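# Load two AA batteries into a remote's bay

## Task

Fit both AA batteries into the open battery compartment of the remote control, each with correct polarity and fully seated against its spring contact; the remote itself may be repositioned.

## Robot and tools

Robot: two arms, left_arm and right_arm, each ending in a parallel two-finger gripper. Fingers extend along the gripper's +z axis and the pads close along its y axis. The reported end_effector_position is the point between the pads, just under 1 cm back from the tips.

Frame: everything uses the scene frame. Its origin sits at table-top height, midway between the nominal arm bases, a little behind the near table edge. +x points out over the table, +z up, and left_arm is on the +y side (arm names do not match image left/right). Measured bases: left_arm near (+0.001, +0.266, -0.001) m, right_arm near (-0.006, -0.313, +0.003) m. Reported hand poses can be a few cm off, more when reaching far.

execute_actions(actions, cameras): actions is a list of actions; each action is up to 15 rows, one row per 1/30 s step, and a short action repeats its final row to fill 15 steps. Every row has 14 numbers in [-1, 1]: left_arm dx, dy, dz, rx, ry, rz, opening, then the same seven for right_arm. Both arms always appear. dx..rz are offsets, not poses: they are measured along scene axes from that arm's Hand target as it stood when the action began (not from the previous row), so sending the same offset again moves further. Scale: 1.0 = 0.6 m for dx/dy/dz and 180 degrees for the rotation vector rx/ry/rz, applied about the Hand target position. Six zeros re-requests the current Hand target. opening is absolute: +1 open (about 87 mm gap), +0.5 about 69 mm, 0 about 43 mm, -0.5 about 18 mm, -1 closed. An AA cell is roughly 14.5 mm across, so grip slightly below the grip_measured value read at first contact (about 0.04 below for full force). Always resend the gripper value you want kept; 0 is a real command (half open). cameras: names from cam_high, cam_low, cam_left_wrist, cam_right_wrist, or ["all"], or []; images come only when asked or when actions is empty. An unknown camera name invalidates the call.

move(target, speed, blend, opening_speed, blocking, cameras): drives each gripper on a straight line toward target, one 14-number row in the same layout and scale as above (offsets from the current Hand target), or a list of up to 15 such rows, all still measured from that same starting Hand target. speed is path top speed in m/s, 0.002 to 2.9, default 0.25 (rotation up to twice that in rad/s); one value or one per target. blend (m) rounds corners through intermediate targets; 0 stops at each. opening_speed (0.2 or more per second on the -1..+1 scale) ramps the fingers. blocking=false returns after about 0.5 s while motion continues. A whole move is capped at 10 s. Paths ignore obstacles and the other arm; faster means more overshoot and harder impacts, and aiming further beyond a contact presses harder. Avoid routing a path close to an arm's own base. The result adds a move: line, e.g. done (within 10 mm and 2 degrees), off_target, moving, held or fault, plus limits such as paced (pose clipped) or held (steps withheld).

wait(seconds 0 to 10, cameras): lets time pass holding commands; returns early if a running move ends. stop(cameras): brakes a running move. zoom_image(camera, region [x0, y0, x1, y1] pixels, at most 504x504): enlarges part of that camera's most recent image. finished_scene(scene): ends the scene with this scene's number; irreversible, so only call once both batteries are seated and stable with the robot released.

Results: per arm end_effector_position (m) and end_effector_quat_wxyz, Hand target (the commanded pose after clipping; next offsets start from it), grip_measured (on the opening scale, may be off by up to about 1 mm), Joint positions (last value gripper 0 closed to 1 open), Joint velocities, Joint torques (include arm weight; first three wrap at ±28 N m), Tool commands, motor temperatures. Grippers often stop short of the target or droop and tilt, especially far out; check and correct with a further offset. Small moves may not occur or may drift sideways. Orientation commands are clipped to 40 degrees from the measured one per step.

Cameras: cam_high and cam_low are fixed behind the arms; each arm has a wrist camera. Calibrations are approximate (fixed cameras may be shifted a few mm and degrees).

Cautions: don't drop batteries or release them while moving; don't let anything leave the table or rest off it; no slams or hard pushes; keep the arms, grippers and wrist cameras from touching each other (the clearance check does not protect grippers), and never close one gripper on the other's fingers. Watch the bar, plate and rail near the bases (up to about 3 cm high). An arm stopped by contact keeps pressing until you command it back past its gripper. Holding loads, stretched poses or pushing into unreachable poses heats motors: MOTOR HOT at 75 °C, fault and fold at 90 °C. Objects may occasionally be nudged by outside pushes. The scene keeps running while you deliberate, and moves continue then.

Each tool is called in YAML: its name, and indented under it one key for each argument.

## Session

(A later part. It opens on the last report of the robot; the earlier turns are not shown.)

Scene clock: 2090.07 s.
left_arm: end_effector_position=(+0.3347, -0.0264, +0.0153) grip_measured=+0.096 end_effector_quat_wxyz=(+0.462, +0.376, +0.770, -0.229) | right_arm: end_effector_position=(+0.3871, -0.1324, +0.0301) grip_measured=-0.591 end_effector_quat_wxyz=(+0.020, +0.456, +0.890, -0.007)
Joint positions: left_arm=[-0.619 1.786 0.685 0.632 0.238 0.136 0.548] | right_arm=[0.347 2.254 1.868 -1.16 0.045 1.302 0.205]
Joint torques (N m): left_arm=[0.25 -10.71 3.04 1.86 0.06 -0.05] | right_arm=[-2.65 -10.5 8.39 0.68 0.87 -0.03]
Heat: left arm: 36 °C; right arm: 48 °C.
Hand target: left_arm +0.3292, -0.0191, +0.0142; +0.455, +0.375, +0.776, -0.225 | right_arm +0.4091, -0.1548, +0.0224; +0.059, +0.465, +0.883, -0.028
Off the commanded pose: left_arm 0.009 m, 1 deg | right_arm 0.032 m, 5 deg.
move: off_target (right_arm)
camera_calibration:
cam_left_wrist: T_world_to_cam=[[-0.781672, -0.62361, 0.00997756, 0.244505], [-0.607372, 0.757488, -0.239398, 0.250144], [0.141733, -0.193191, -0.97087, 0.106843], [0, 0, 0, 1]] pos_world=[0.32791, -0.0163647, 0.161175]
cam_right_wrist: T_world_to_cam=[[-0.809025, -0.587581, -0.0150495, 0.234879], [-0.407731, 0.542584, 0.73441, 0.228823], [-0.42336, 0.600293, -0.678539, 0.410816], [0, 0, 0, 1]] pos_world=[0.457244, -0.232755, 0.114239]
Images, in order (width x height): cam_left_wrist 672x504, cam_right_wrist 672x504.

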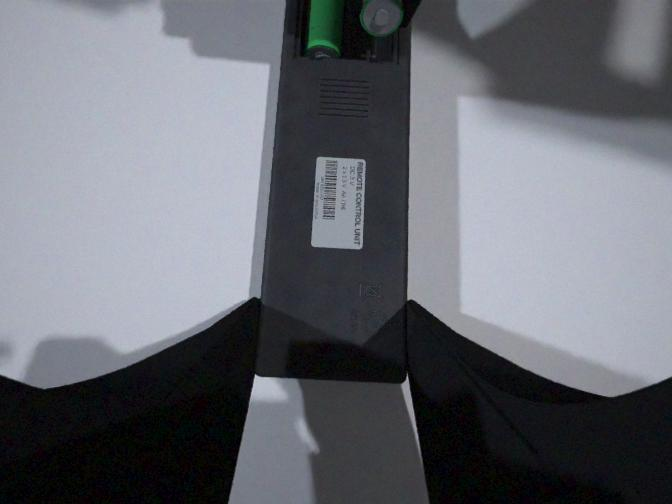

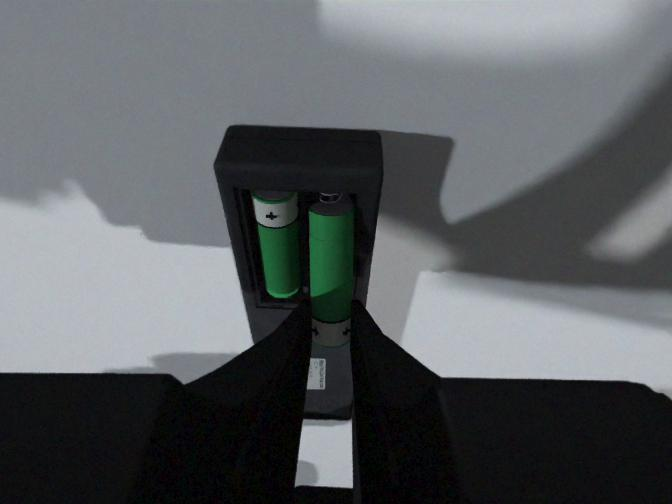

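move:
  target: [-0.0047,0.0069,0,0,0,0,-0.05,0.0168,-0.0188,0,-0.0139,-0.0092,-0.0067,-0.72]
  speed: 0.06
  cameras: ["cam_left_wrist","cam_right_wrist"]

zoom_image:
  camera: "cam_right_wrist"
  region: [250, 130, 420, 370]

zoom_image:
  camera: "cam_left_wrist"
  region: [280, 0, 430, 90]

Scene clock: 2113.53 s.
left_arm: end_effector_position=(+0.3340, -0.0253, +0.0181) grip_measured=+0.096 end_effector_quat_wxyz=(+0.469, +0.375, +0.766, -0.229) | right_arm: end_effector_position=(+0.3877, -0.1341, +0.0309) grip_measured=-0.591 end_effector_quat_wxyz=(+0.021, +0.456, +0.890, -0.012)
Joint positions: left_arm=[-0.619 1.776 0.67 0.651 0.236 0.136 0.548] | right_arm=[0.346 2.262 1.884 -1.176 0.052 1.302 0.205]
Joint torques (N m): left_arm=[0.79 -10.91 2.69 1.72 0.15 -0.03] | right_arm=[-3.59 -10.76 8.4 0.85 1.27 0.09]
Motor temperatures (°C): left_arm=[23 35 32 35 20 20 21] | right_arm=[23 48 35 21 20 21 24]
Heat: left arm: 35 °C; right arm: 48 °C.
Hand target: left_arm +0.3266, -0.0150, +0.0144; +0.456, +0.375, +0.776, -0.225 | right_arm +0.4192, -0.1662, +0.0224; +0.082, +0.474, +0.876, -0.042
Off the commanded pose: left_arm 0.013 m, 2 deg | right_arm 0.046 m, 8 deg.
move: off_target (left_arm, right_arm)
camera_calibration:
cam_left_wrist: T_world_to_cam=[[-0.780411, -0.625245, 0.00512887, 0.244184], [-0.605926, 0.754222, -0.252988, 0.249365], [0.154311, -0.200542, -0.967456, 0.105457], [0, 0, 0, 1]] pos_world=[0.325387, -0.014253, 0.163859]
cam_right_wrist: T_world_to_cam=[[-0.809566, -0.586998, -0.00600664, 0.234402], [-0.404251, 0.550051, 0.73077, 0.229202], [-0.425656, 0.594035, -0.682598, 0.412858], [0, 0, 0, 1]] pos_world=[0.458155, -0.233732, 0.11573]
Images, in order (width x height): cam_left_wrist 672x504, cam_right_wrist 672x504.

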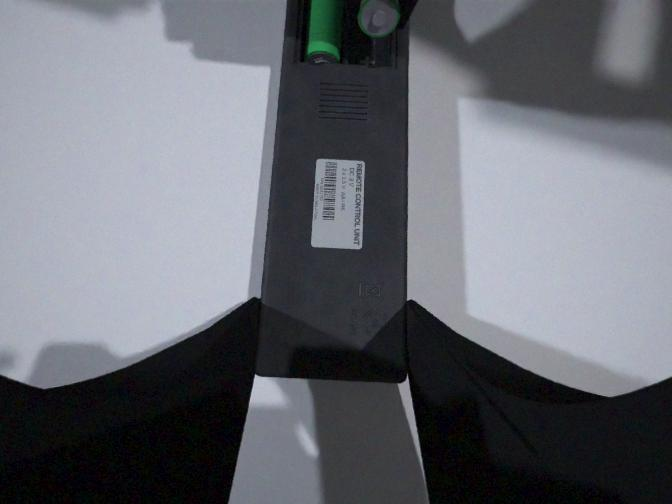

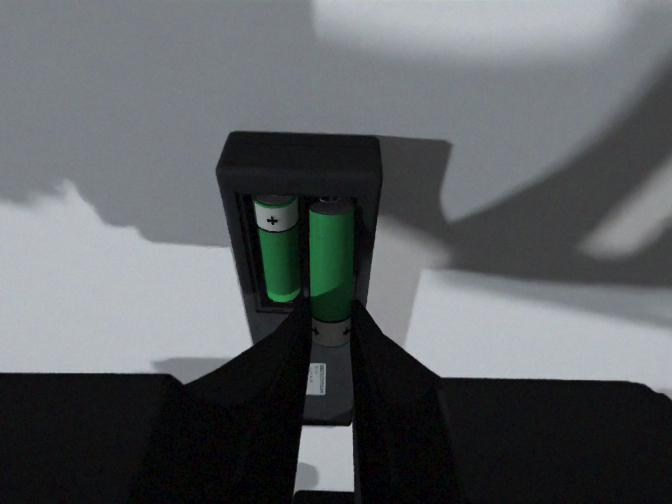

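Scaled by 2.100.

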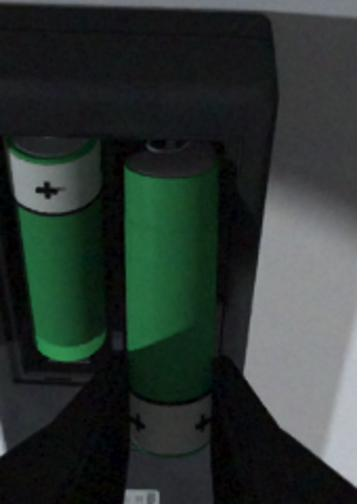

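Scaled by 3.360.

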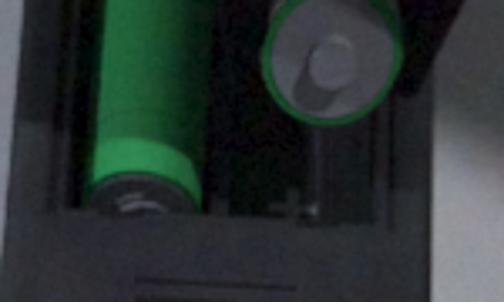

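move:
  target: [0,0,-0.005,0,0,0,-0.05,0.0014,0.0009,-0.0133,-0.0371,-0.0245,-0.0111,-0.72]
  speed: 0.06
  cameras: ["cam_left_wrist","cam_right_wrist"]

zoom_image:
  camera: "cam_right_wrist"
  region: [250, 130, 420, 370]

zoom_image:
  camera: "cam_left_wrist"
  region: [280, 0, 430, 90]

Scene clock: 2135.63 s.
left_arm: end_effector_position=(+0.3359, -0.0267, +0.0212) grip_measured=+0.096 end_effector_quat_wxyz=(+0.475, +0.374, +0.762, -0.230) | right_arm: end_effector_position=(+0.3896, -0.1345, +0.0256) grip_measured=-0.591 end_effector_quat_wxyz=(+0.067, +0.467, +0.881, -0.048)
Joint positions: left_arm=[-0.619 1.776 0.67 0.667 0.236 0.136 0.548] | right_arm=[0.39 2.262 1.873 -1.165 0.17 1.373 0.205]
Joint torques (N m): left_arm=[0.81 -9.92 2.4 1.71 0.14 -0.03] | right_arm=[-2.54 -11.9 4.98 1.18 1.5 0.2]
Heat: left arm: 35 °C; right arm: 47 °C.
Hand target: left_arm +0.3265, -0.0151, +0.0114; +0.456, +0.375, +0.776, -0.225 | right_arm +0.4200, -0.1655, +0.0144; +0.142, +0.484, +0.860, -0.076
Off the commanded pose: left_arm 0.018 m, 3 deg | right_arm 0.045 m, 10 deg.
move: off_target (left_arm, right_arm)
camera_calibration:
cam_left_wrist: T_world_to_cam=[[-0.780354, -0.625336, 0.00118269, 0.244879], [-0.602826, 0.751758, -0.267321, 0.251451], [0.166276, -0.209318, -0.963607, 0.103478], [0, 0, 0, 1]] pos_world=[0.325468, -0.0142389, 0.166641]
cam_right_wrist: T_world_to_cam=[[-0.825863, -0.563707, 0.0135965, 0.244581], [-0.422122, 0.63406, 0.647905, 0.254508], [-0.37385, 0.529342, -0.761599, 0.383316], [0, 0, 0, 1]] pos_world=[0.452727, -0.226407, 0.123711]
Images, in order (width x height): cam_left_wrist 672x504, cam_right_wrist 672x504.

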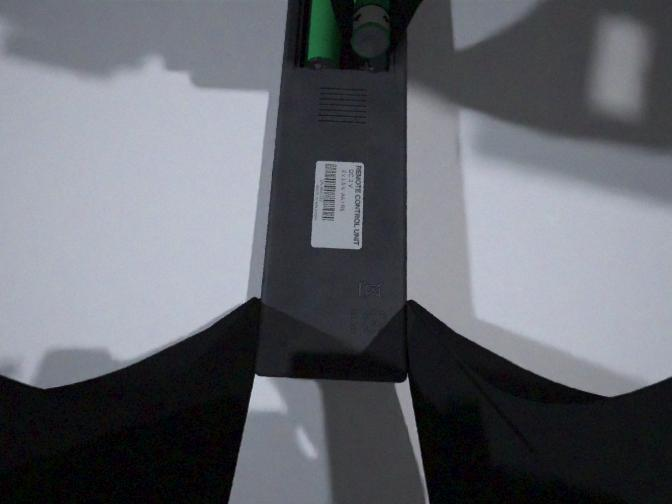

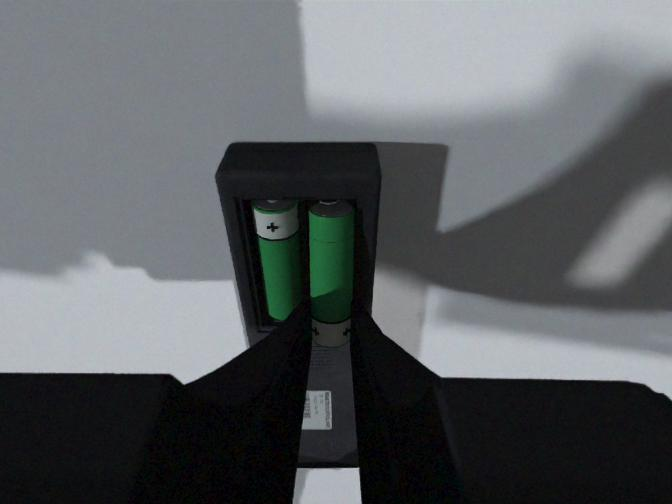

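Scaled by 2.100.

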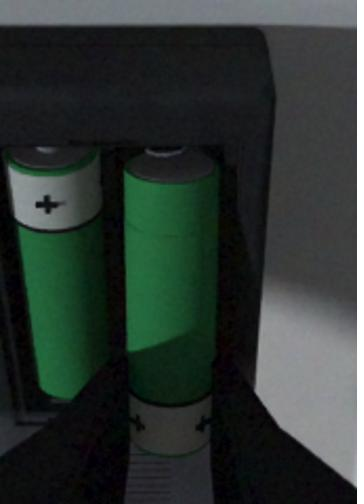

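Scaled by 3.360.

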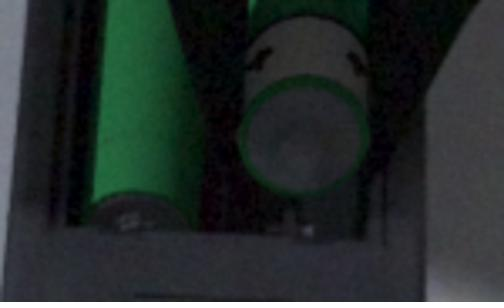

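move:
  target: [0,0,-0.01,0,0,0,-0.05,0,0,-0.0117,-0.0278,-0.0184,0,-0.72]
  speed: 0.06
  cameras: ["cam_left_wrist","cam_right_wrist"]

zoom_image:
  camera: "cam_right_wrist"
  region: [250, 130, 420, 370]

zoom_image:
  camera: "cam_left_wrist"
  region: [280, 0, 430, 90]

Scene clock: 2153.97 s.
left_arm: end_effector_position=(+0.3345, -0.0256, +0.0188) grip_measured=+0.096 end_effector_quat_wxyz=(+0.476, +0.374, +0.762, -0.230) | right_arm: end_effector_position=(+0.3878, -0.1324, +0.0229) grip_measured=-0.591 end_effector_quat_wxyz=(+0.106, +0.461, +0.878, -0.071)
Joint positions: left_arm=[-0.619 1.78 0.659 0.684 0.236 0.136 0.548] | right_arm=[0.434 2.251 1.845 -1.145 0.261 1.409 0.205]
Joint torques (N m): left_arm=[0.81 -8.25 2.71 1.83 0.15 -0.03] | right_arm=[-2.76 -11.3 3.25 1.42 1.69 0.25]
Heat: left arm: 35 °C; right arm: 47 °C.
Hand target: left_arm +0.3265, -0.0151, +0.0054; +0.456, +0.375, +0.776, -0.225 | right_arm +0.4201, -0.1657, +0.0074; +0.188, +0.480, +0.851, -0.099
Off the commanded pose: left_arm 0.019 m, 3 deg | right_arm 0.049 m, 11 deg.
move: off_target (left_arm, right_arm)
camera_calibration:
cam_left_wrist: T_world_to_cam=[[-0.780122, -0.625627, 0.000685051, 0.244307], [-0.60277, 0.751325, -0.268661, 0.249076], [0.167567, -0.210001, -0.963235, 0.10121], [0, 0, 0, 1]] pos_world=[0.323765, -0.0130378, 0.164239]
cam_right_wrist: T_world_to_cam=[[-0.822538, -0.568386, 0.0192023, 0.242406], [-0.455558, 0.678719, 0.576028, 0.274601], [-0.340439, 0.465057, -0.817204, 0.359272], [0, 0, 0, 1]] pos_world=[0.446795, -0.215679, 0.130766]
Images, in order (width x height): cam_left_wrist 672x504, cam_right_wrist 672x504.

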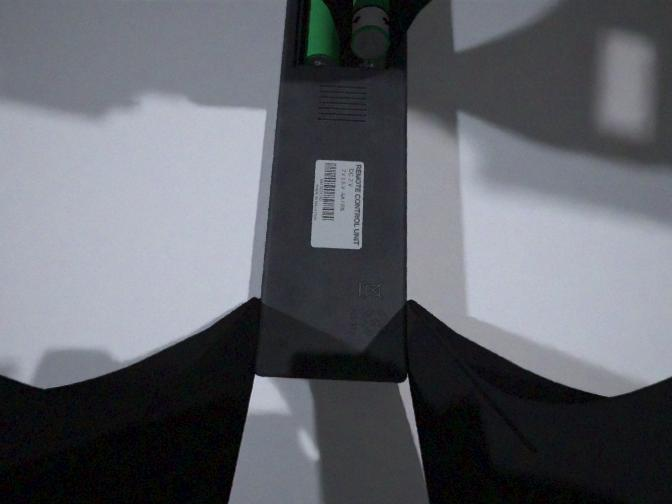

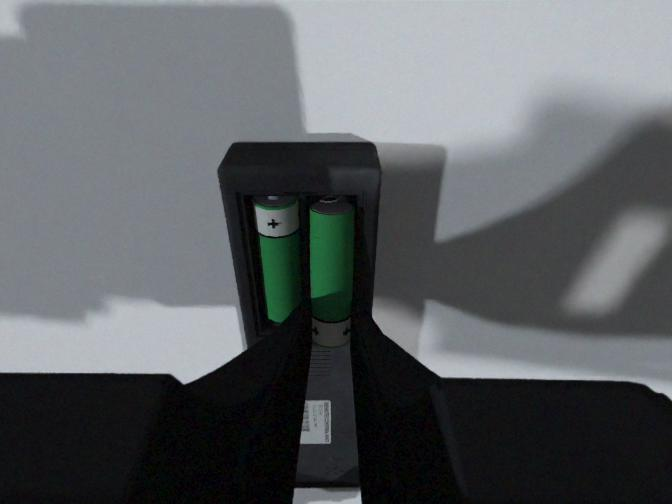

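Scaled by 2.100.

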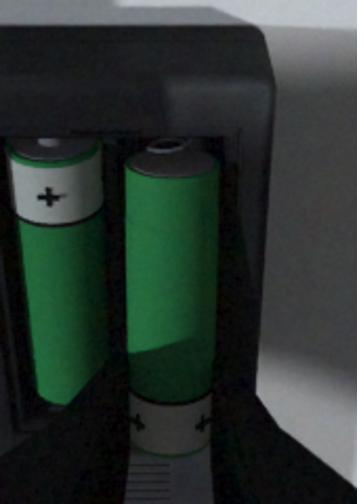

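Scaled by 3.360.

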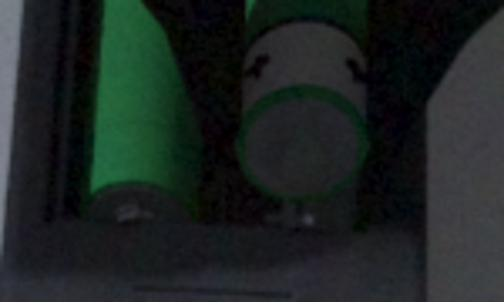

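move:
  target: [0,0,-0.003,0,0,0,-0.05,0,0,-0.0117,-0.0139,-0.0092,0,-0.72]
  speed: 0.06
  cameras: ["cam_left_wrist","cam_right_wrist"]

zoom_image:
  camera: "cam_right_wrist"
  region: [250, 130, 420, 370]

zoom_image:
  camera: "cam_left_wrist"
  region: [280, 0, 430, 90]

Scene clock: 2166.00 s.
left_arm: end_effector_position=(+0.3341, -0.0253, +0.0159) grip_measured=+0.095 end_effector_quat_wxyz=(+0.473, +0.374, +0.764, -0.230) | right_arm: end_effector_position=(+0.3872, -0.1317, +0.0221) grip_measured=-0.591 end_effector_quat_wxyz=(+0.131, +0.458, +0.876, -0.080)
Joint positions: left_arm=[-0.619 1.788 0.659 0.686 0.236 0.136 0.548] | right_arm=[0.457 2.236 1.815 -1.12 0.313 1.426 0.205]
Joint torques (N m): left_arm=[0.81 -8.38 2.54 1.9 0.15 -0.03] | right_arm=[-2.97 -9.77 2.88 1.54 1.72 0.26]
Heat: left arm: 35 °C; right arm: 46 °C.
Hand target: left_arm +0.3265, -0.0150, +0.0036; +0.455, +0.375, +0.776, -0.225 | right_arm +0.4201, -0.1657, +0.0004; +0.211, +0.477, +0.846, -0.111
Off the commanded pose: left_arm 0.018 m, 3 deg | right_arm 0.052 m, 11 deg.
move: off_target (left_arm, right_arm)
camera_calibration:
cam_left_wrist: T_world_to_cam=[[-0.780153, -0.625585, 0.00208329, 0.244142], [-0.603931, 0.752272, -0.263351, 0.248272], [0.163181, -0.206712, -0.964698, 0.100106], [0, 0, 0, 1]] pos_world=[0.324072, -0.0133431, 0.161446]
cam_right_wrist: T_world_to_cam=[[-0.819849, -0.572446, 0.012394, 0.240764], [-0.479381, 0.698077, 0.531866, 0.287105], [-0.313117, 0.430109, -0.846738, 0.343544], [0, 0, 0, 1]] pos_world=[0.442592, -0.210358, 0.135206]
Images, in order (width x height): cam_left_wrist 672x504, cam_right_wrist 672x504.

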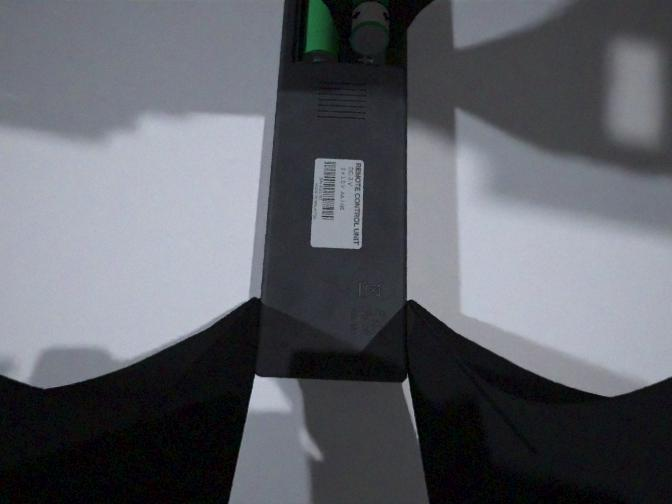

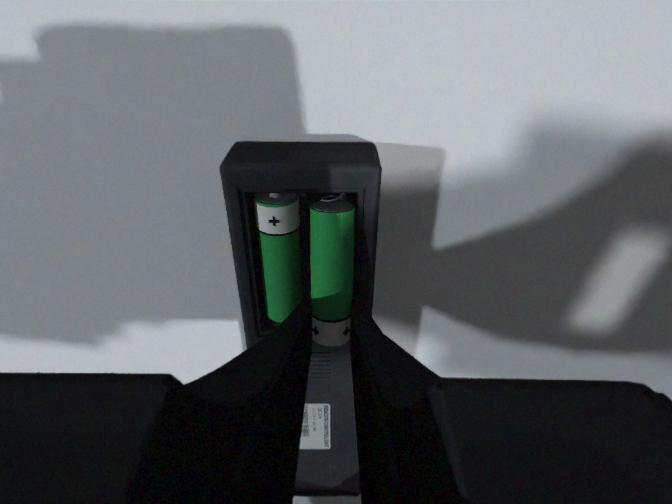

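Scaled by 2.100.

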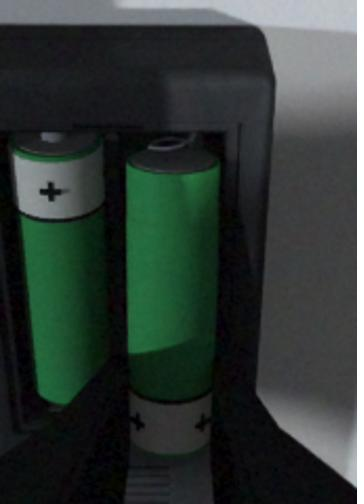

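Scaled by 3.360.

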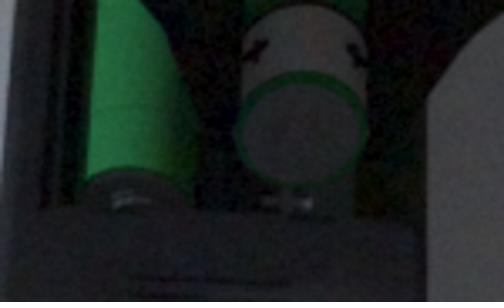

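move:
  target: [0.0056,-0.0083,0.005,0,0,0,-0.05,-0.0233,0.0345,0,0,0,0,-0.72]
  speed: 0.05
  cameras: ["cam_left_wrist","cam_right_wrist"]

zoom_image:
  camera: "cam_right_wrist"
  region: [250, 130, 420, 370]

zoom_image:
  camera: "cam_left_wrist"
  region: [280, 0, 430, 90]

Scene clock: 2187.57 s.
left_arm: end_effector_position=(+0.3341, -0.0253, +0.0159) grip_measured=+0.095 end_effector_quat_wxyz=(+0.473, +0.374, +0.764, -0.230) | right_arm: end_effector_position=(+0.3863, -0.1303, +0.0226) grip_measured=-0.591 end_effector_quat_wxyz=(+0.170, +0.458, +0.867, -0.100)
Joint positions: left_arm=[-0.619 1.788 0.659 0.686 0.236 0.136 0.548] | right_arm=[0.498 2.229 1.797 -1.113 0.402 1.475 0.205]
Joint torques (N m): left_arm=[0.2 -7.99 4.74 1.68 0.09 -0.06] | right_arm=[-1.44 -9.43 2.65 1.42 1 0.37]
Heat: left arm: 35 °C; right arm: 45 °C.
Hand target: left_arm +0.3299, -0.0200, +0.0066; +0.455, +0.375, +0.776, -0.225 | right_arm +0.4061, -0.1449, +0.0004; +0.211, +0.477, +0.846, -0.111
Off the commanded pose: left_arm 0.012 m, 3 deg | right_arm 0.033 m, 6 deg.
move: off_target (left_arm, right_arm)
camera_calibration:
cam_left_wrist: T_world_to_cam=[[-0.780153, -0.625585, 0.00208329, 0.244142], [-0.603931, 0.752272, -0.263351, 0.248272], [0.163181, -0.206712, -0.964698, 0.100106], [0, 0, 0, 1]] pos_world=[0.324072, -0.0133431, 0.161446]
cam_right_wrist: T_world_to_cam=[[-0.824397, -0.565919, 0.0102226, 0.243508], [-0.500336, 0.737065, 0.454312, 0.300375], [-0.264639, 0.369418, -0.890784, 0.317463], [0, 0, 0, 1]] pos_world=[0.435049, -0.200866, 0.143838]
Images, in order (width x height): cam_left_wrist 672x504, cam_right_wrist 672x504.

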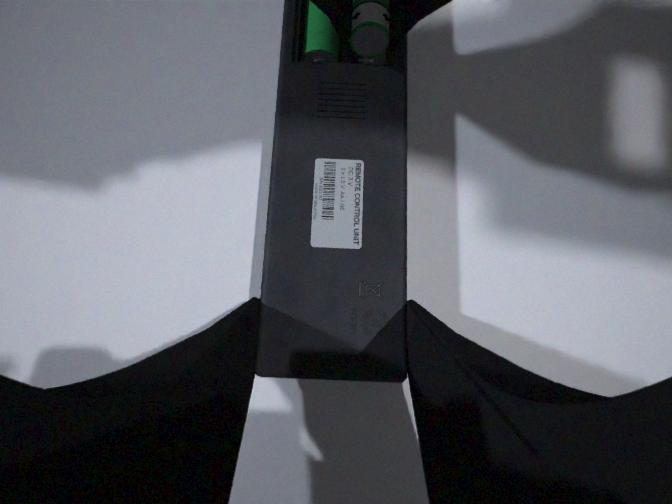

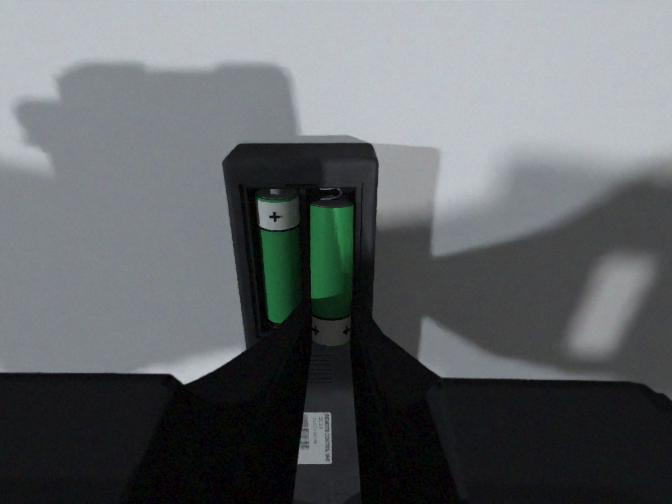

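Scaled by 2.100.

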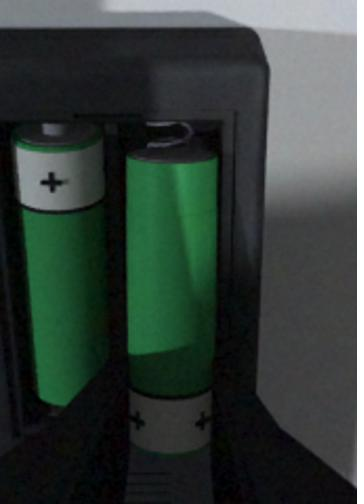

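Scaled by 3.360.

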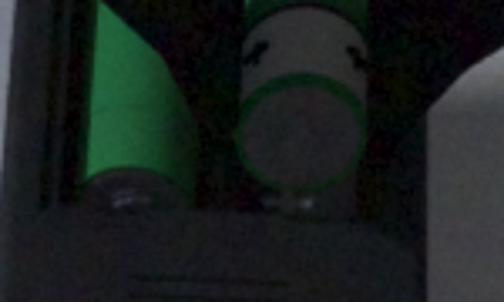

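move:
  target: [0,0,0.003,0,0,0,-0.05,-0.0112,0.0166,0,0.0185,0.0123,0,-0.72]
  speed: 0.05
  cameras: ["cam_left_wrist","cam_right_wrist"]

zoom_image:
  camera: "cam_right_wrist"
  region: [250, 130, 420, 370]

zoom_image:
  camera: "cam_left_wrist"
  region: [280, 0, 430, 90]

Scene clock: 2197.07 s.
left_arm: end_effector_position=(+0.3340, -0.0253, +0.0158) grip_measured=+0.095 end_effector_quat_wxyz=(+0.473, +0.374, +0.764, -0.230) | right_arm: end_effector_position=(+0.3861, -0.1299, +0.0225) grip_measured=-0.591 end_effector_quat_wxyz=(+0.169, +0.459, +0.867, -0.099)
Joint positions: left_arm=[-0.619 1.788 0.659 0.686 0.236 0.136 0.548] | right_arm=[0.498 2.229 1.797 -1.113 0.4 1.476 0.205]
Joint torques (N m): left_arm=[0.17 -8.57 4.86 1.6 0.08 -0.06] | right_arm=[-1.51 -9.48 3.21 1.31 0.39 0.36]
Heat: left arm: 35 °C; right arm: 44 °C.
Hand target: left_arm +0.3299, -0.0200, +0.0083; +0.455, +0.375, +0.776, -0.225 | right_arm +0.3995, -0.1350, +0.0004; +0.180, +0.481, +0.853, -0.095
Off the commanded pose: left_arm 0.010 m, 3 deg | right_arm 0.026 m, 3 deg.
move: off_target (left_arm, right_arm)
camera_calibration:
cam_left_wrist: T_world_to_cam=[[-0.780045, -0.625718, 0.00261055, 0.244162], [-0.604232, 0.752162, -0.262976, 0.248267], [0.162585, -0.20671, -0.964799, 0.100223], [0, 0, 0, 1]] pos_world=[0.324173, -0.0132431, 0.161346]
cam_right_wrist: T_world_to_cam=[[-0.825008, -0.565042, 0.0094993, 0.243947], [-0.499116, 0.736429, 0.456679, 0.299347], [-0.265038, 0.372023, -0.889581, 0.317634], [0, 0, 0, 1]] pos_world=[0.434852, -0.200775, 0.143538]
Images, in order (width x height): cam_left_wrist 672x504, cam_right_wrist 672x504.

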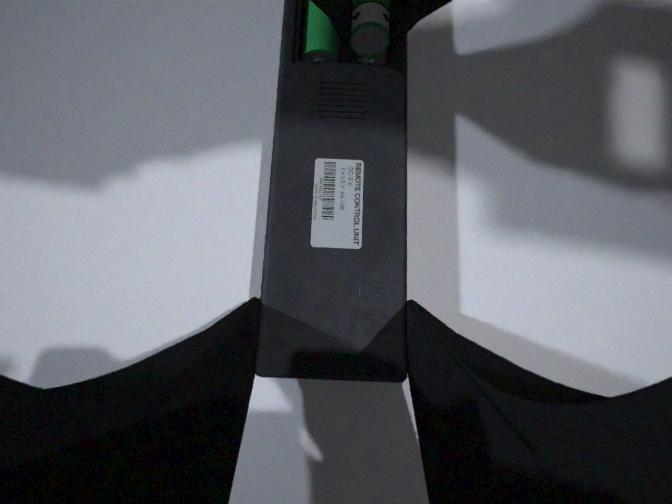

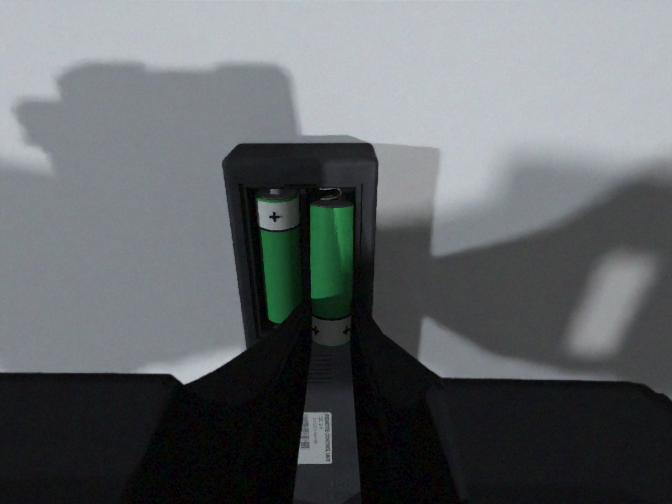

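Scaled by 2.100.

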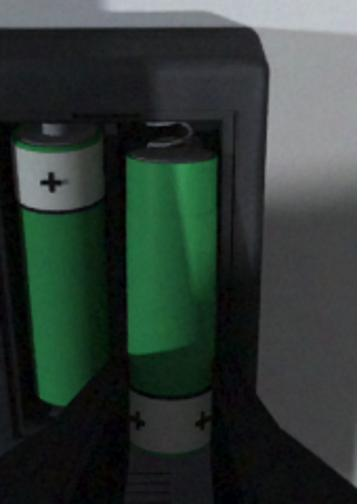

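Scaled by 3.360.

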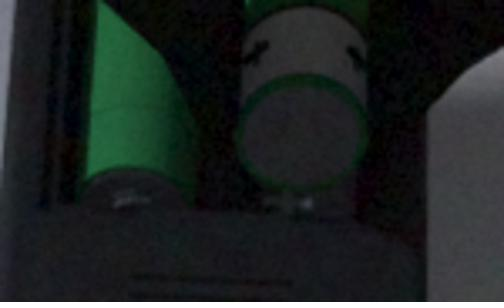

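move:
  target:
    - [0,0,0,0,0,0,-0.05,-0.0223,0.0085,0.024,0,0,0,-0.72]
    - [0,0,0,0,0,0,-0.05,-0.0223,0.0085,0.024,0,0,0,-0.52]
    - [0,0,0,0,0,0,-0.05,-0.0223,0.0085,0.075,0,0,0,-0.45]
  speed: 0.06
  opening_speed: 0.4
  cameras: ["cam_left_wrist","cam_right_wrist"]

zoom_image:
  camera: "cam_right_wrist"
  region: [250, 130, 420, 370]

zoom_image:
  camera: "cam_left_wrist"
  region: [280, 0, 430, 90]

Scene clock: 2212.53 s.
left_arm: end_effector_position=(+0.3338, -0.0252, +0.0155) grip_measured=+0.095 end_effector_quat_wxyz=(+0.473, +0.374, +0.764, -0.230) | right_arm: end_effector_position=(+0.3794, -0.1308, +0.0296) grip_measured=-0.450 end_effector_quat_wxyz=(+0.164, +0.473, +0.859, -0.105)
Joint positions: left_arm=[-0.619 1.788 0.659 0.684 0.236 0.135 0.548] | right_arm=[0.503 2.216 1.804 -1.159 0.399 1.52 0.275]
Joint torques (N m): left_arm=[0.17 -8.59 4.88 1.62 0.09 -0.05] | right_arm=[0.43 -14.78 8.17 0.17 0.41 0.2]
Heat: left arm: 35 °C; right arm: 44 °C.
Hand target: left_arm +0.3299, -0.0200, +0.0084; +0.456, +0.375, +0.776, -0.225 | right_arm +0.3859, -0.1298, +0.0453; +0.180, +0.481, +0.853, -0.095
Off the commanded pose: left_arm 0.010 m, 2 deg | right_arm 0.017 m, 2 deg.
move: off_target (right_arm); target 3's new opening was sent with right_arm's hand 0.017 m and 2 deg from that target
camera_calibration:
cam_left_wrist: T_world_to_cam=[[-0.779944, -0.625841, 0.00332553, 0.244014], [-0.604733, 0.752248, -0.261574, 0.248154], [0.161202, -0.206024, -0.965178, 0.10055], [0, 0, 0, 1]] pos_world=[0.324175, -0.0132442, 0.161148]
cam_right_wrist: T_world_to_cam=[[-0.844137, -0.535821, 0.0181328, 0.248737], [-0.46933, 0.754889, 0.458118, 0.28449], [-0.259158, 0.378204, -0.888706, 0.3211], [0, 0, 0, 1]] pos_world=[0.426703, -0.202921, 0.150523]
Images, in order (width x height): cam_left_wrist 672x504, cam_right_wrist 672x504.

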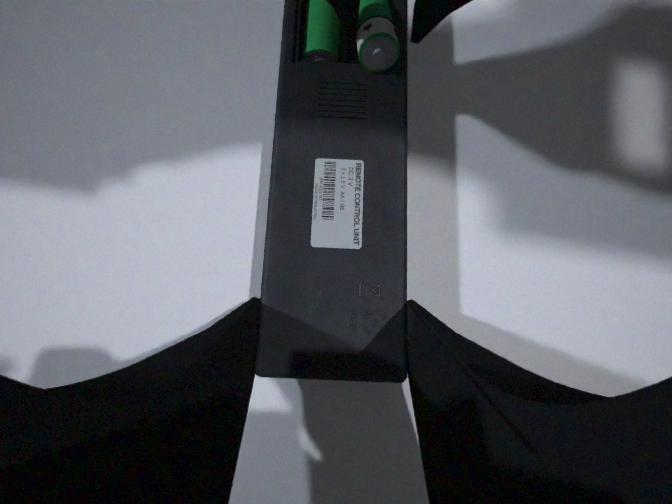

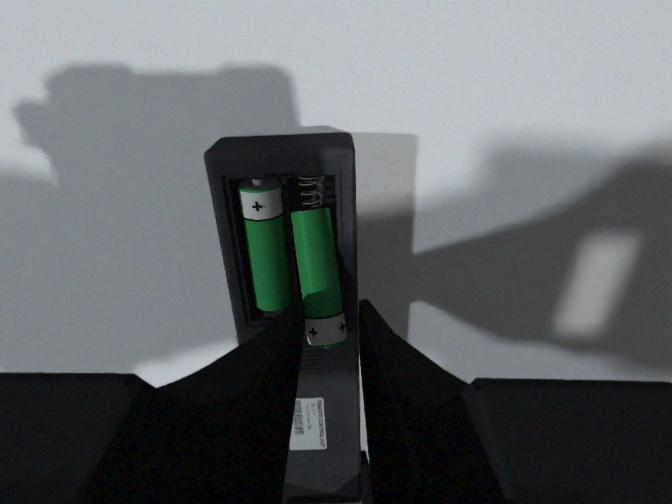

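Scaled by 2.100.

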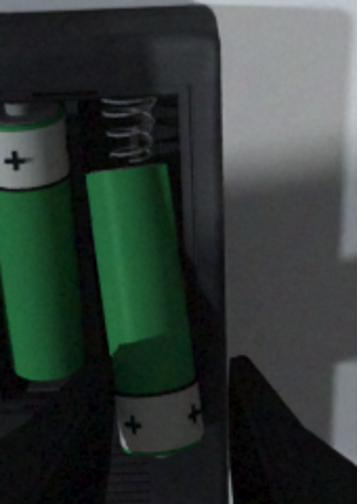

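Scaled by 3.360.

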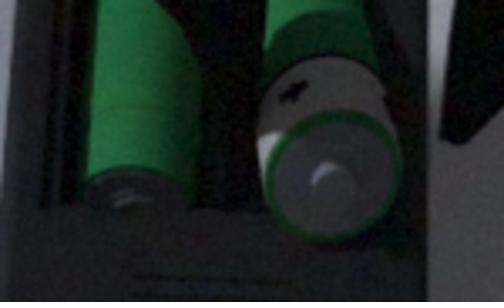

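move:
  target: [0,0,0,0,0,0,-0.05,-0.002,0.003,0.04,0,0,0,-0.35]
  speed: 0.08
  opening_speed: 0.4
  cameras: ["cam_left_wrist","cam_right_wrist"]

zoom_image:
  camera: "cam_right_wrist"
  region: [230, 130, 430, 370]

zoom_image:
  camera: "cam_left_wrist"
  region: [280, 0, 430, 90]

Scene clock: 2249.77 s.
left_arm: end_effector_position=(+0.3338, -0.0252, +0.0155) grip_measured=+0.095 end_effector_quat_wxyz=(+0.473, +0.374, +0.764, -0.230) | right_arm: end_effector_position=(+0.3785, -0.1314, +0.0494) grip_measured=-0.350 end_effector_quat_wxyz=(+0.160, +0.473, +0.859, -0.111)
Joint positions: left_arm=[-0.619 1.788 0.659 0.684 0.236 0.135 0.548] | right_arm=[0.503 2.216 1.883 -1.254 0.399 1.524 0.325]
Joint torques (N m): left_arm=[0.17 -8.62 4.86 1.61 0.09 -0.05] | right_arm=[0.91 -15.72 8.23 0.18 0.4 0.22]
Motor temperatures (°C): left_arm=[23 34 32 34 19 20 21] | right_arm=[23 54 34 22 22 22 24]
Heat: left arm: 34 °C; right arm: 54 °C.
Hand target: left_arm +0.3299, -0.0200, +0.0084; +0.456, +0.375, +0.776, -0.225 | right_arm +0.3848, -0.1280, +0.0693; +0.180, +0.481, +0.853, -0.095
Off the commanded pose: left_arm 0.010 m, 2 deg | right_arm 0.021 m, 3 deg.
move: off_target (right_arm)
camera_calibration:
cam_left_wrist: T_world_to_cam=[[-0.779944, -0.625841, 0.00332553, 0.244014], [-0.604733, 0.752248, -0.261574, 0.248154], [0.161202, -0.206024, -0.965178, 0.10055], [0, 0, 0, 1]] pos_world=[0.324175, -0.0132442, 0.161148]
cam_right_wrist: T_world_to_cam=[[-0.845825, -0.532488, 0.0321776, 0.247676], [-0.460888, 0.759803, 0.458566, 0.272894], [-0.26863, 0.373037, -0.888078, 0.341645], [0, 0, 0, 1]] pos_world=[0.427041, -0.202907, 0.170298]
Images, in order (width x height): cam_left_wrist 672x504, cam_right_wrist 672x504.

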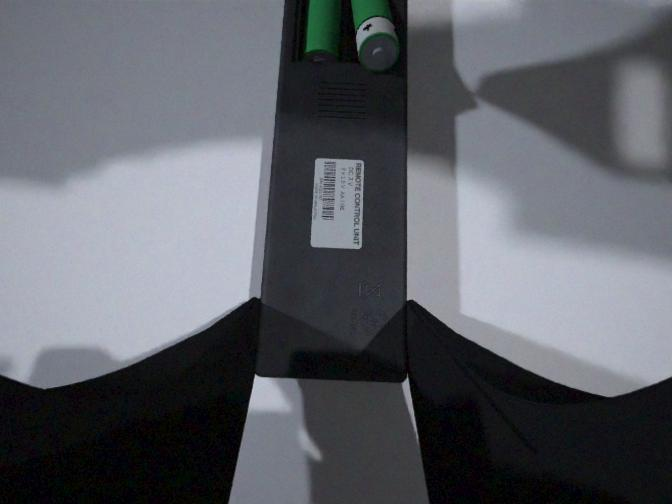

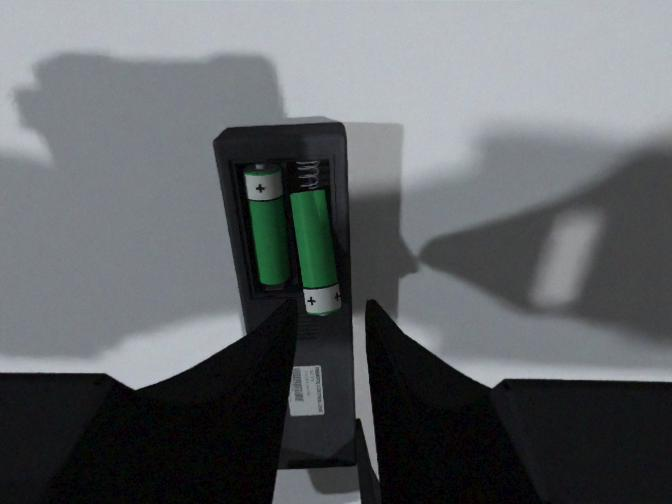

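Scaled by 2.100.

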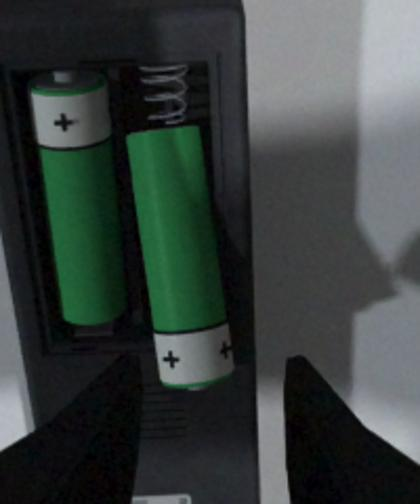

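Scaled by 3.360.

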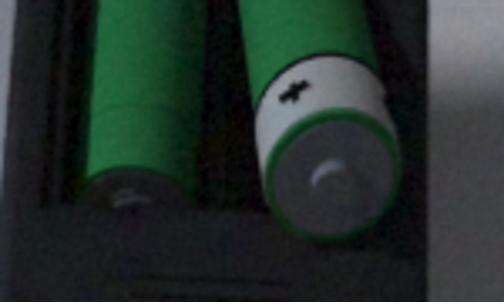

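move:
  target: [0,0,0,0,0,0,-0.05,-0.0047,0.0067,-0.015,0.1137,0.0651,0.0167,-0.35]
  speed: 0.1
  cameras: ["cam_left_wrist","cam_right_wrist"]

zoom_image:
  camera: "cam_right_wrist"
  region: [230, 100, 430, 400]

Scene clock: 2290.30 s.
left_arm: end_effector_position=(+0.3338, -0.0252, +0.0155) grip_measured=+0.095 end_effector_quat_wxyz=(+0.473, +0.374, +0.764, -0.230) | right_arm: end_effector_position=(+0.3710, -0.1286, +0.0516) grip_measured=-0.350 end_effector_quat_wxyz=(-0.005, +0.472, +0.882, -0.008)
Joint positions: left_arm=[-0.619 1.788 0.659 0.684 0.236 0.135 0.548] | right_arm=[0.353 2.216 1.883 -1.25 0.008 1.345 0.325]
Joint torques (N m): left_arm=[0.18 -8.61 4.89 1.6 0.08 -0.05] | right_arm=[-0.09 -13.31 8.21 0.53 -0.04 0.02]
Motor temperatures (°C): left_arm=[23 34 32 34 19 20 21] | right_arm=[23 60 36 21 21 22 24]
Heat: left arm: 34 °C; right arm: 60 °C.
Hand target: left_arm +0.3299, -0.0200, +0.0084; +0.456, +0.375, +0.776, -0.225 | right_arm +0.3820, -0.1241, +0.0603; +0.007, +0.470, +0.882, +0.014
Off the commanded pose: left_arm 0.010 m, 2 deg | right_arm 0.015 m, 3 deg.
move: off_target (right_arm)
camera_calibration:
cam_left_wrist: T_world_to_cam=[[-0.779944, -0.625841, 0.00332553, 0.244014], [-0.604733, 0.752248, -0.261574, 0.248154], [0.161202, -0.206024, -0.965178, 0.10055], [0, 0, 0, 1]] pos_world=[0.324175, -0.0132442, 0.161148]
cam_right_wrist: T_world_to_cam=[[-0.830252, -0.557305, 0.00965949, 0.23492], [-0.353678, 0.540132, 0.763655, 0.18254], [-0.430806, 0.63061, -0.645552, 0.421206], [0, 0, 0, 1]] pos_world=[0.441061, -0.23329, 0.130243]
Images, in order (width x height): cam_left_wrist 672x504, cam_right_wrist 672x504.

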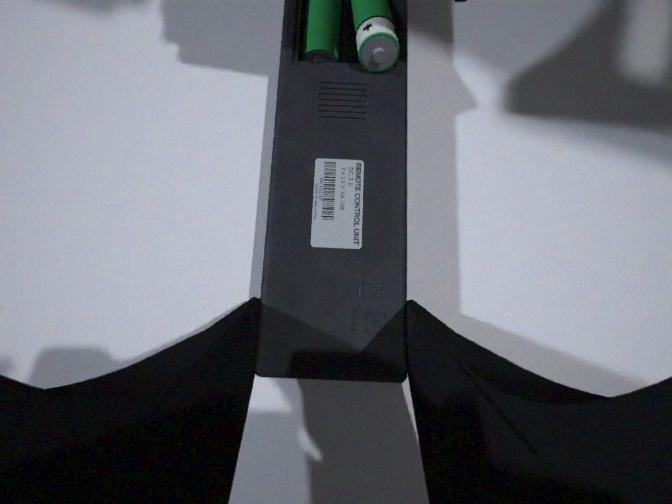

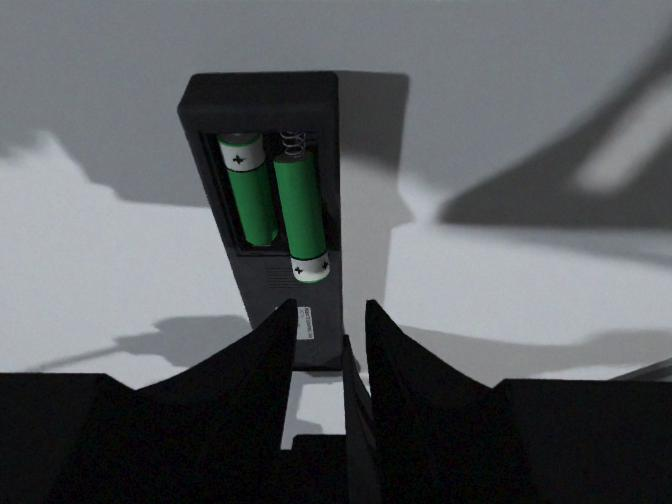

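Scaled by 1.680.

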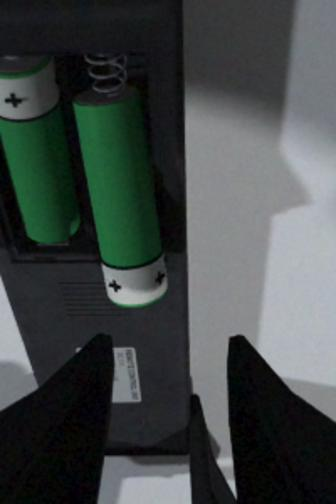

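move:
  target: [0,0,0,0,0,0,-0.05,0.0082,0.0055,-0.022,0.0055,-0.0082,0,-0.35]
  speed: 0.1
  cameras: ["cam_right_wrist"]

zoom_image:
  camera: "cam_right_wrist"
  region: [230, 100, 430, 400]

Scene clock: 2311.00 s.
left_arm: end_effector_position=(+0.3338, -0.0252, +0.0155) grip_measured=+0.095 end_effector_quat_wxyz=(+0.473, +0.374, +0.764, -0.230) | right_arm: end_effector_position=(+0.3839, -0.1222, +0.0461) grip_measured=-0.350 end_effector_quat_wxyz=(+0.012, +0.472, +0.882, +0.017)
Joint positions: left_arm=[-0.619 1.788 0.659 0.684 0.236 0.135 0.548] | right_arm=[0.353 2.216 1.862 -1.168 0 1.345 0.325]
Joint torques (N m): left_arm=[0.18 -8.61 4.88 1.61 0.09 -0.05] | right_arm=[-0.09 -13.41 5.34 0.69 -0.03 0]
Motor temperatures (°C): left_arm=[23 34 32 33 19 20 21] | right_arm=[23 58 36 21 21 22 23]
Heat: left arm: 34 °C; right arm: 58 °C.
Hand target: left_arm +0.3299, -0.0200, +0.0084; +0.456, +0.375, +0.776, -0.225 | right_arm +0.3869, -0.1208, +0.0471; +0.014, +0.470, +0.882, +0.028
Off the commanded pose: left_arm 0.010 m, 2 deg | right_arm 0.003 m, 1 deg.
move: done
camera_calibration:
cam_right_wrist: T_world_to_cam=[[-0.829053, -0.556892, -0.0504209, 0.251628], [-0.394219, 0.518158, 0.759015, 0.200929], [-0.396564, 0.64914, -0.649118, 0.408511], [0, 0, 0, 1]] pos_world=[0.449823, -0.229164, 0.125351]
Images, in order (width x height): cam_right_wrist 672x504.

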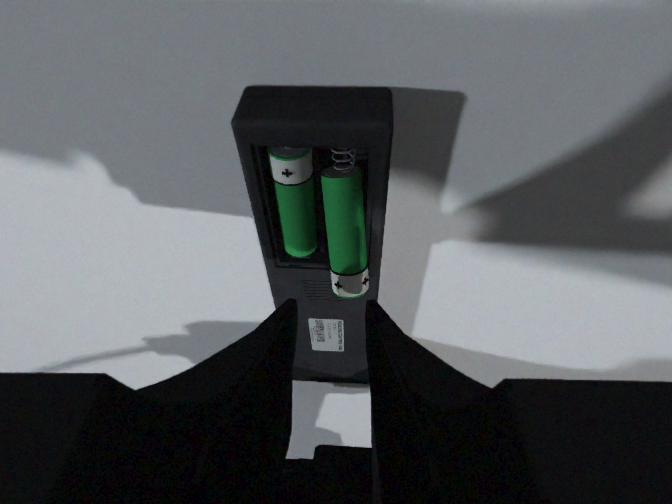

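Scaled by 1.680.

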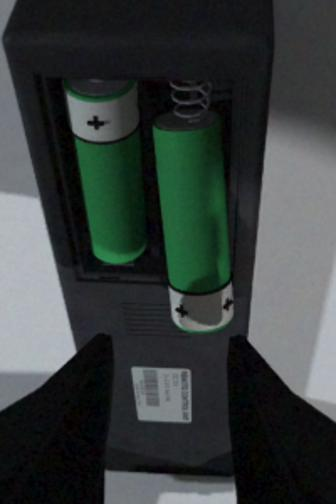

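move:
  target: [0,0,0,0,0,0,-0.05,-0.0090,-0.0061,-0.0217,-0.0075,0.0111,0,-0.35]
  speed: 0.1
  cameras: ["cam_right_wrist"]

zoom_image:
  camera: "cam_right_wrist"
  region: [230, 100, 430, 400]

Scene clock: 2327.20 s.
left_arm: end_effector_position=(+0.3338, -0.0252, +0.0155) grip_measured=+0.095 end_effector_quat_wxyz=(+0.473, +0.374, +0.764, -0.230) | right_arm: end_effector_position=(+0.3809, -0.1233, +0.0431) grip_measured=-0.350 end_effector_quat_wxyz=(+0.008, +0.472, +0.882, +0.013)
Joint positions: left_arm=[-0.619 1.788 0.659 0.684 0.236 0.135 0.548] | right_arm=[0.353 2.216 1.849 -1.167 0 1.345 0.325]
Joint torques (N m): left_arm=[0.2 -8.59 4.86 1.61 0.09 -0.05] | right_arm=[-0.06 -11.1 5.33 0.6 0.05 0]
Motor temperatures (°C): left_arm=[23 34 32 33 19 20 21] | right_arm=[23 57 35 21 21 21 23]
Heat: left arm: 34 °C; right arm: 57 °C.
Hand target: left_arm +0.3299, -0.0200, +0.0084; +0.456, +0.375, +0.776, -0.225 | right_arm +0.3815, -0.1245, +0.0341; +0.004, +0.470, +0.882, +0.009
Off the commanded pose: left_arm 0.010 m, 2 deg | right_arm 0.009 m, 1 deg.
move: done
camera_calibration:
cam_right_wrist: T_world_to_cam=[[-0.829516, -0.557072, -0.0396651, 0.248073], [-0.386382, 0.521164, 0.760984, 0.199945], [-0.403251, 0.646575, -0.647557, 0.408219], [0, 0, 0, 1]] pos_world=[0.447651, -0.229954, 0.12203]
Images, in order (width x height): cam_right_wrist 672x504.

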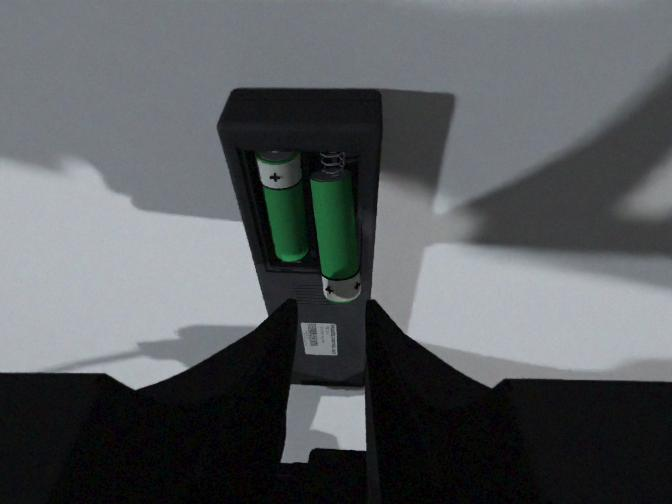

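Scaled by 1.680.

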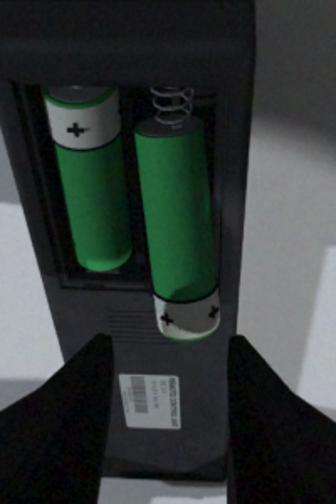

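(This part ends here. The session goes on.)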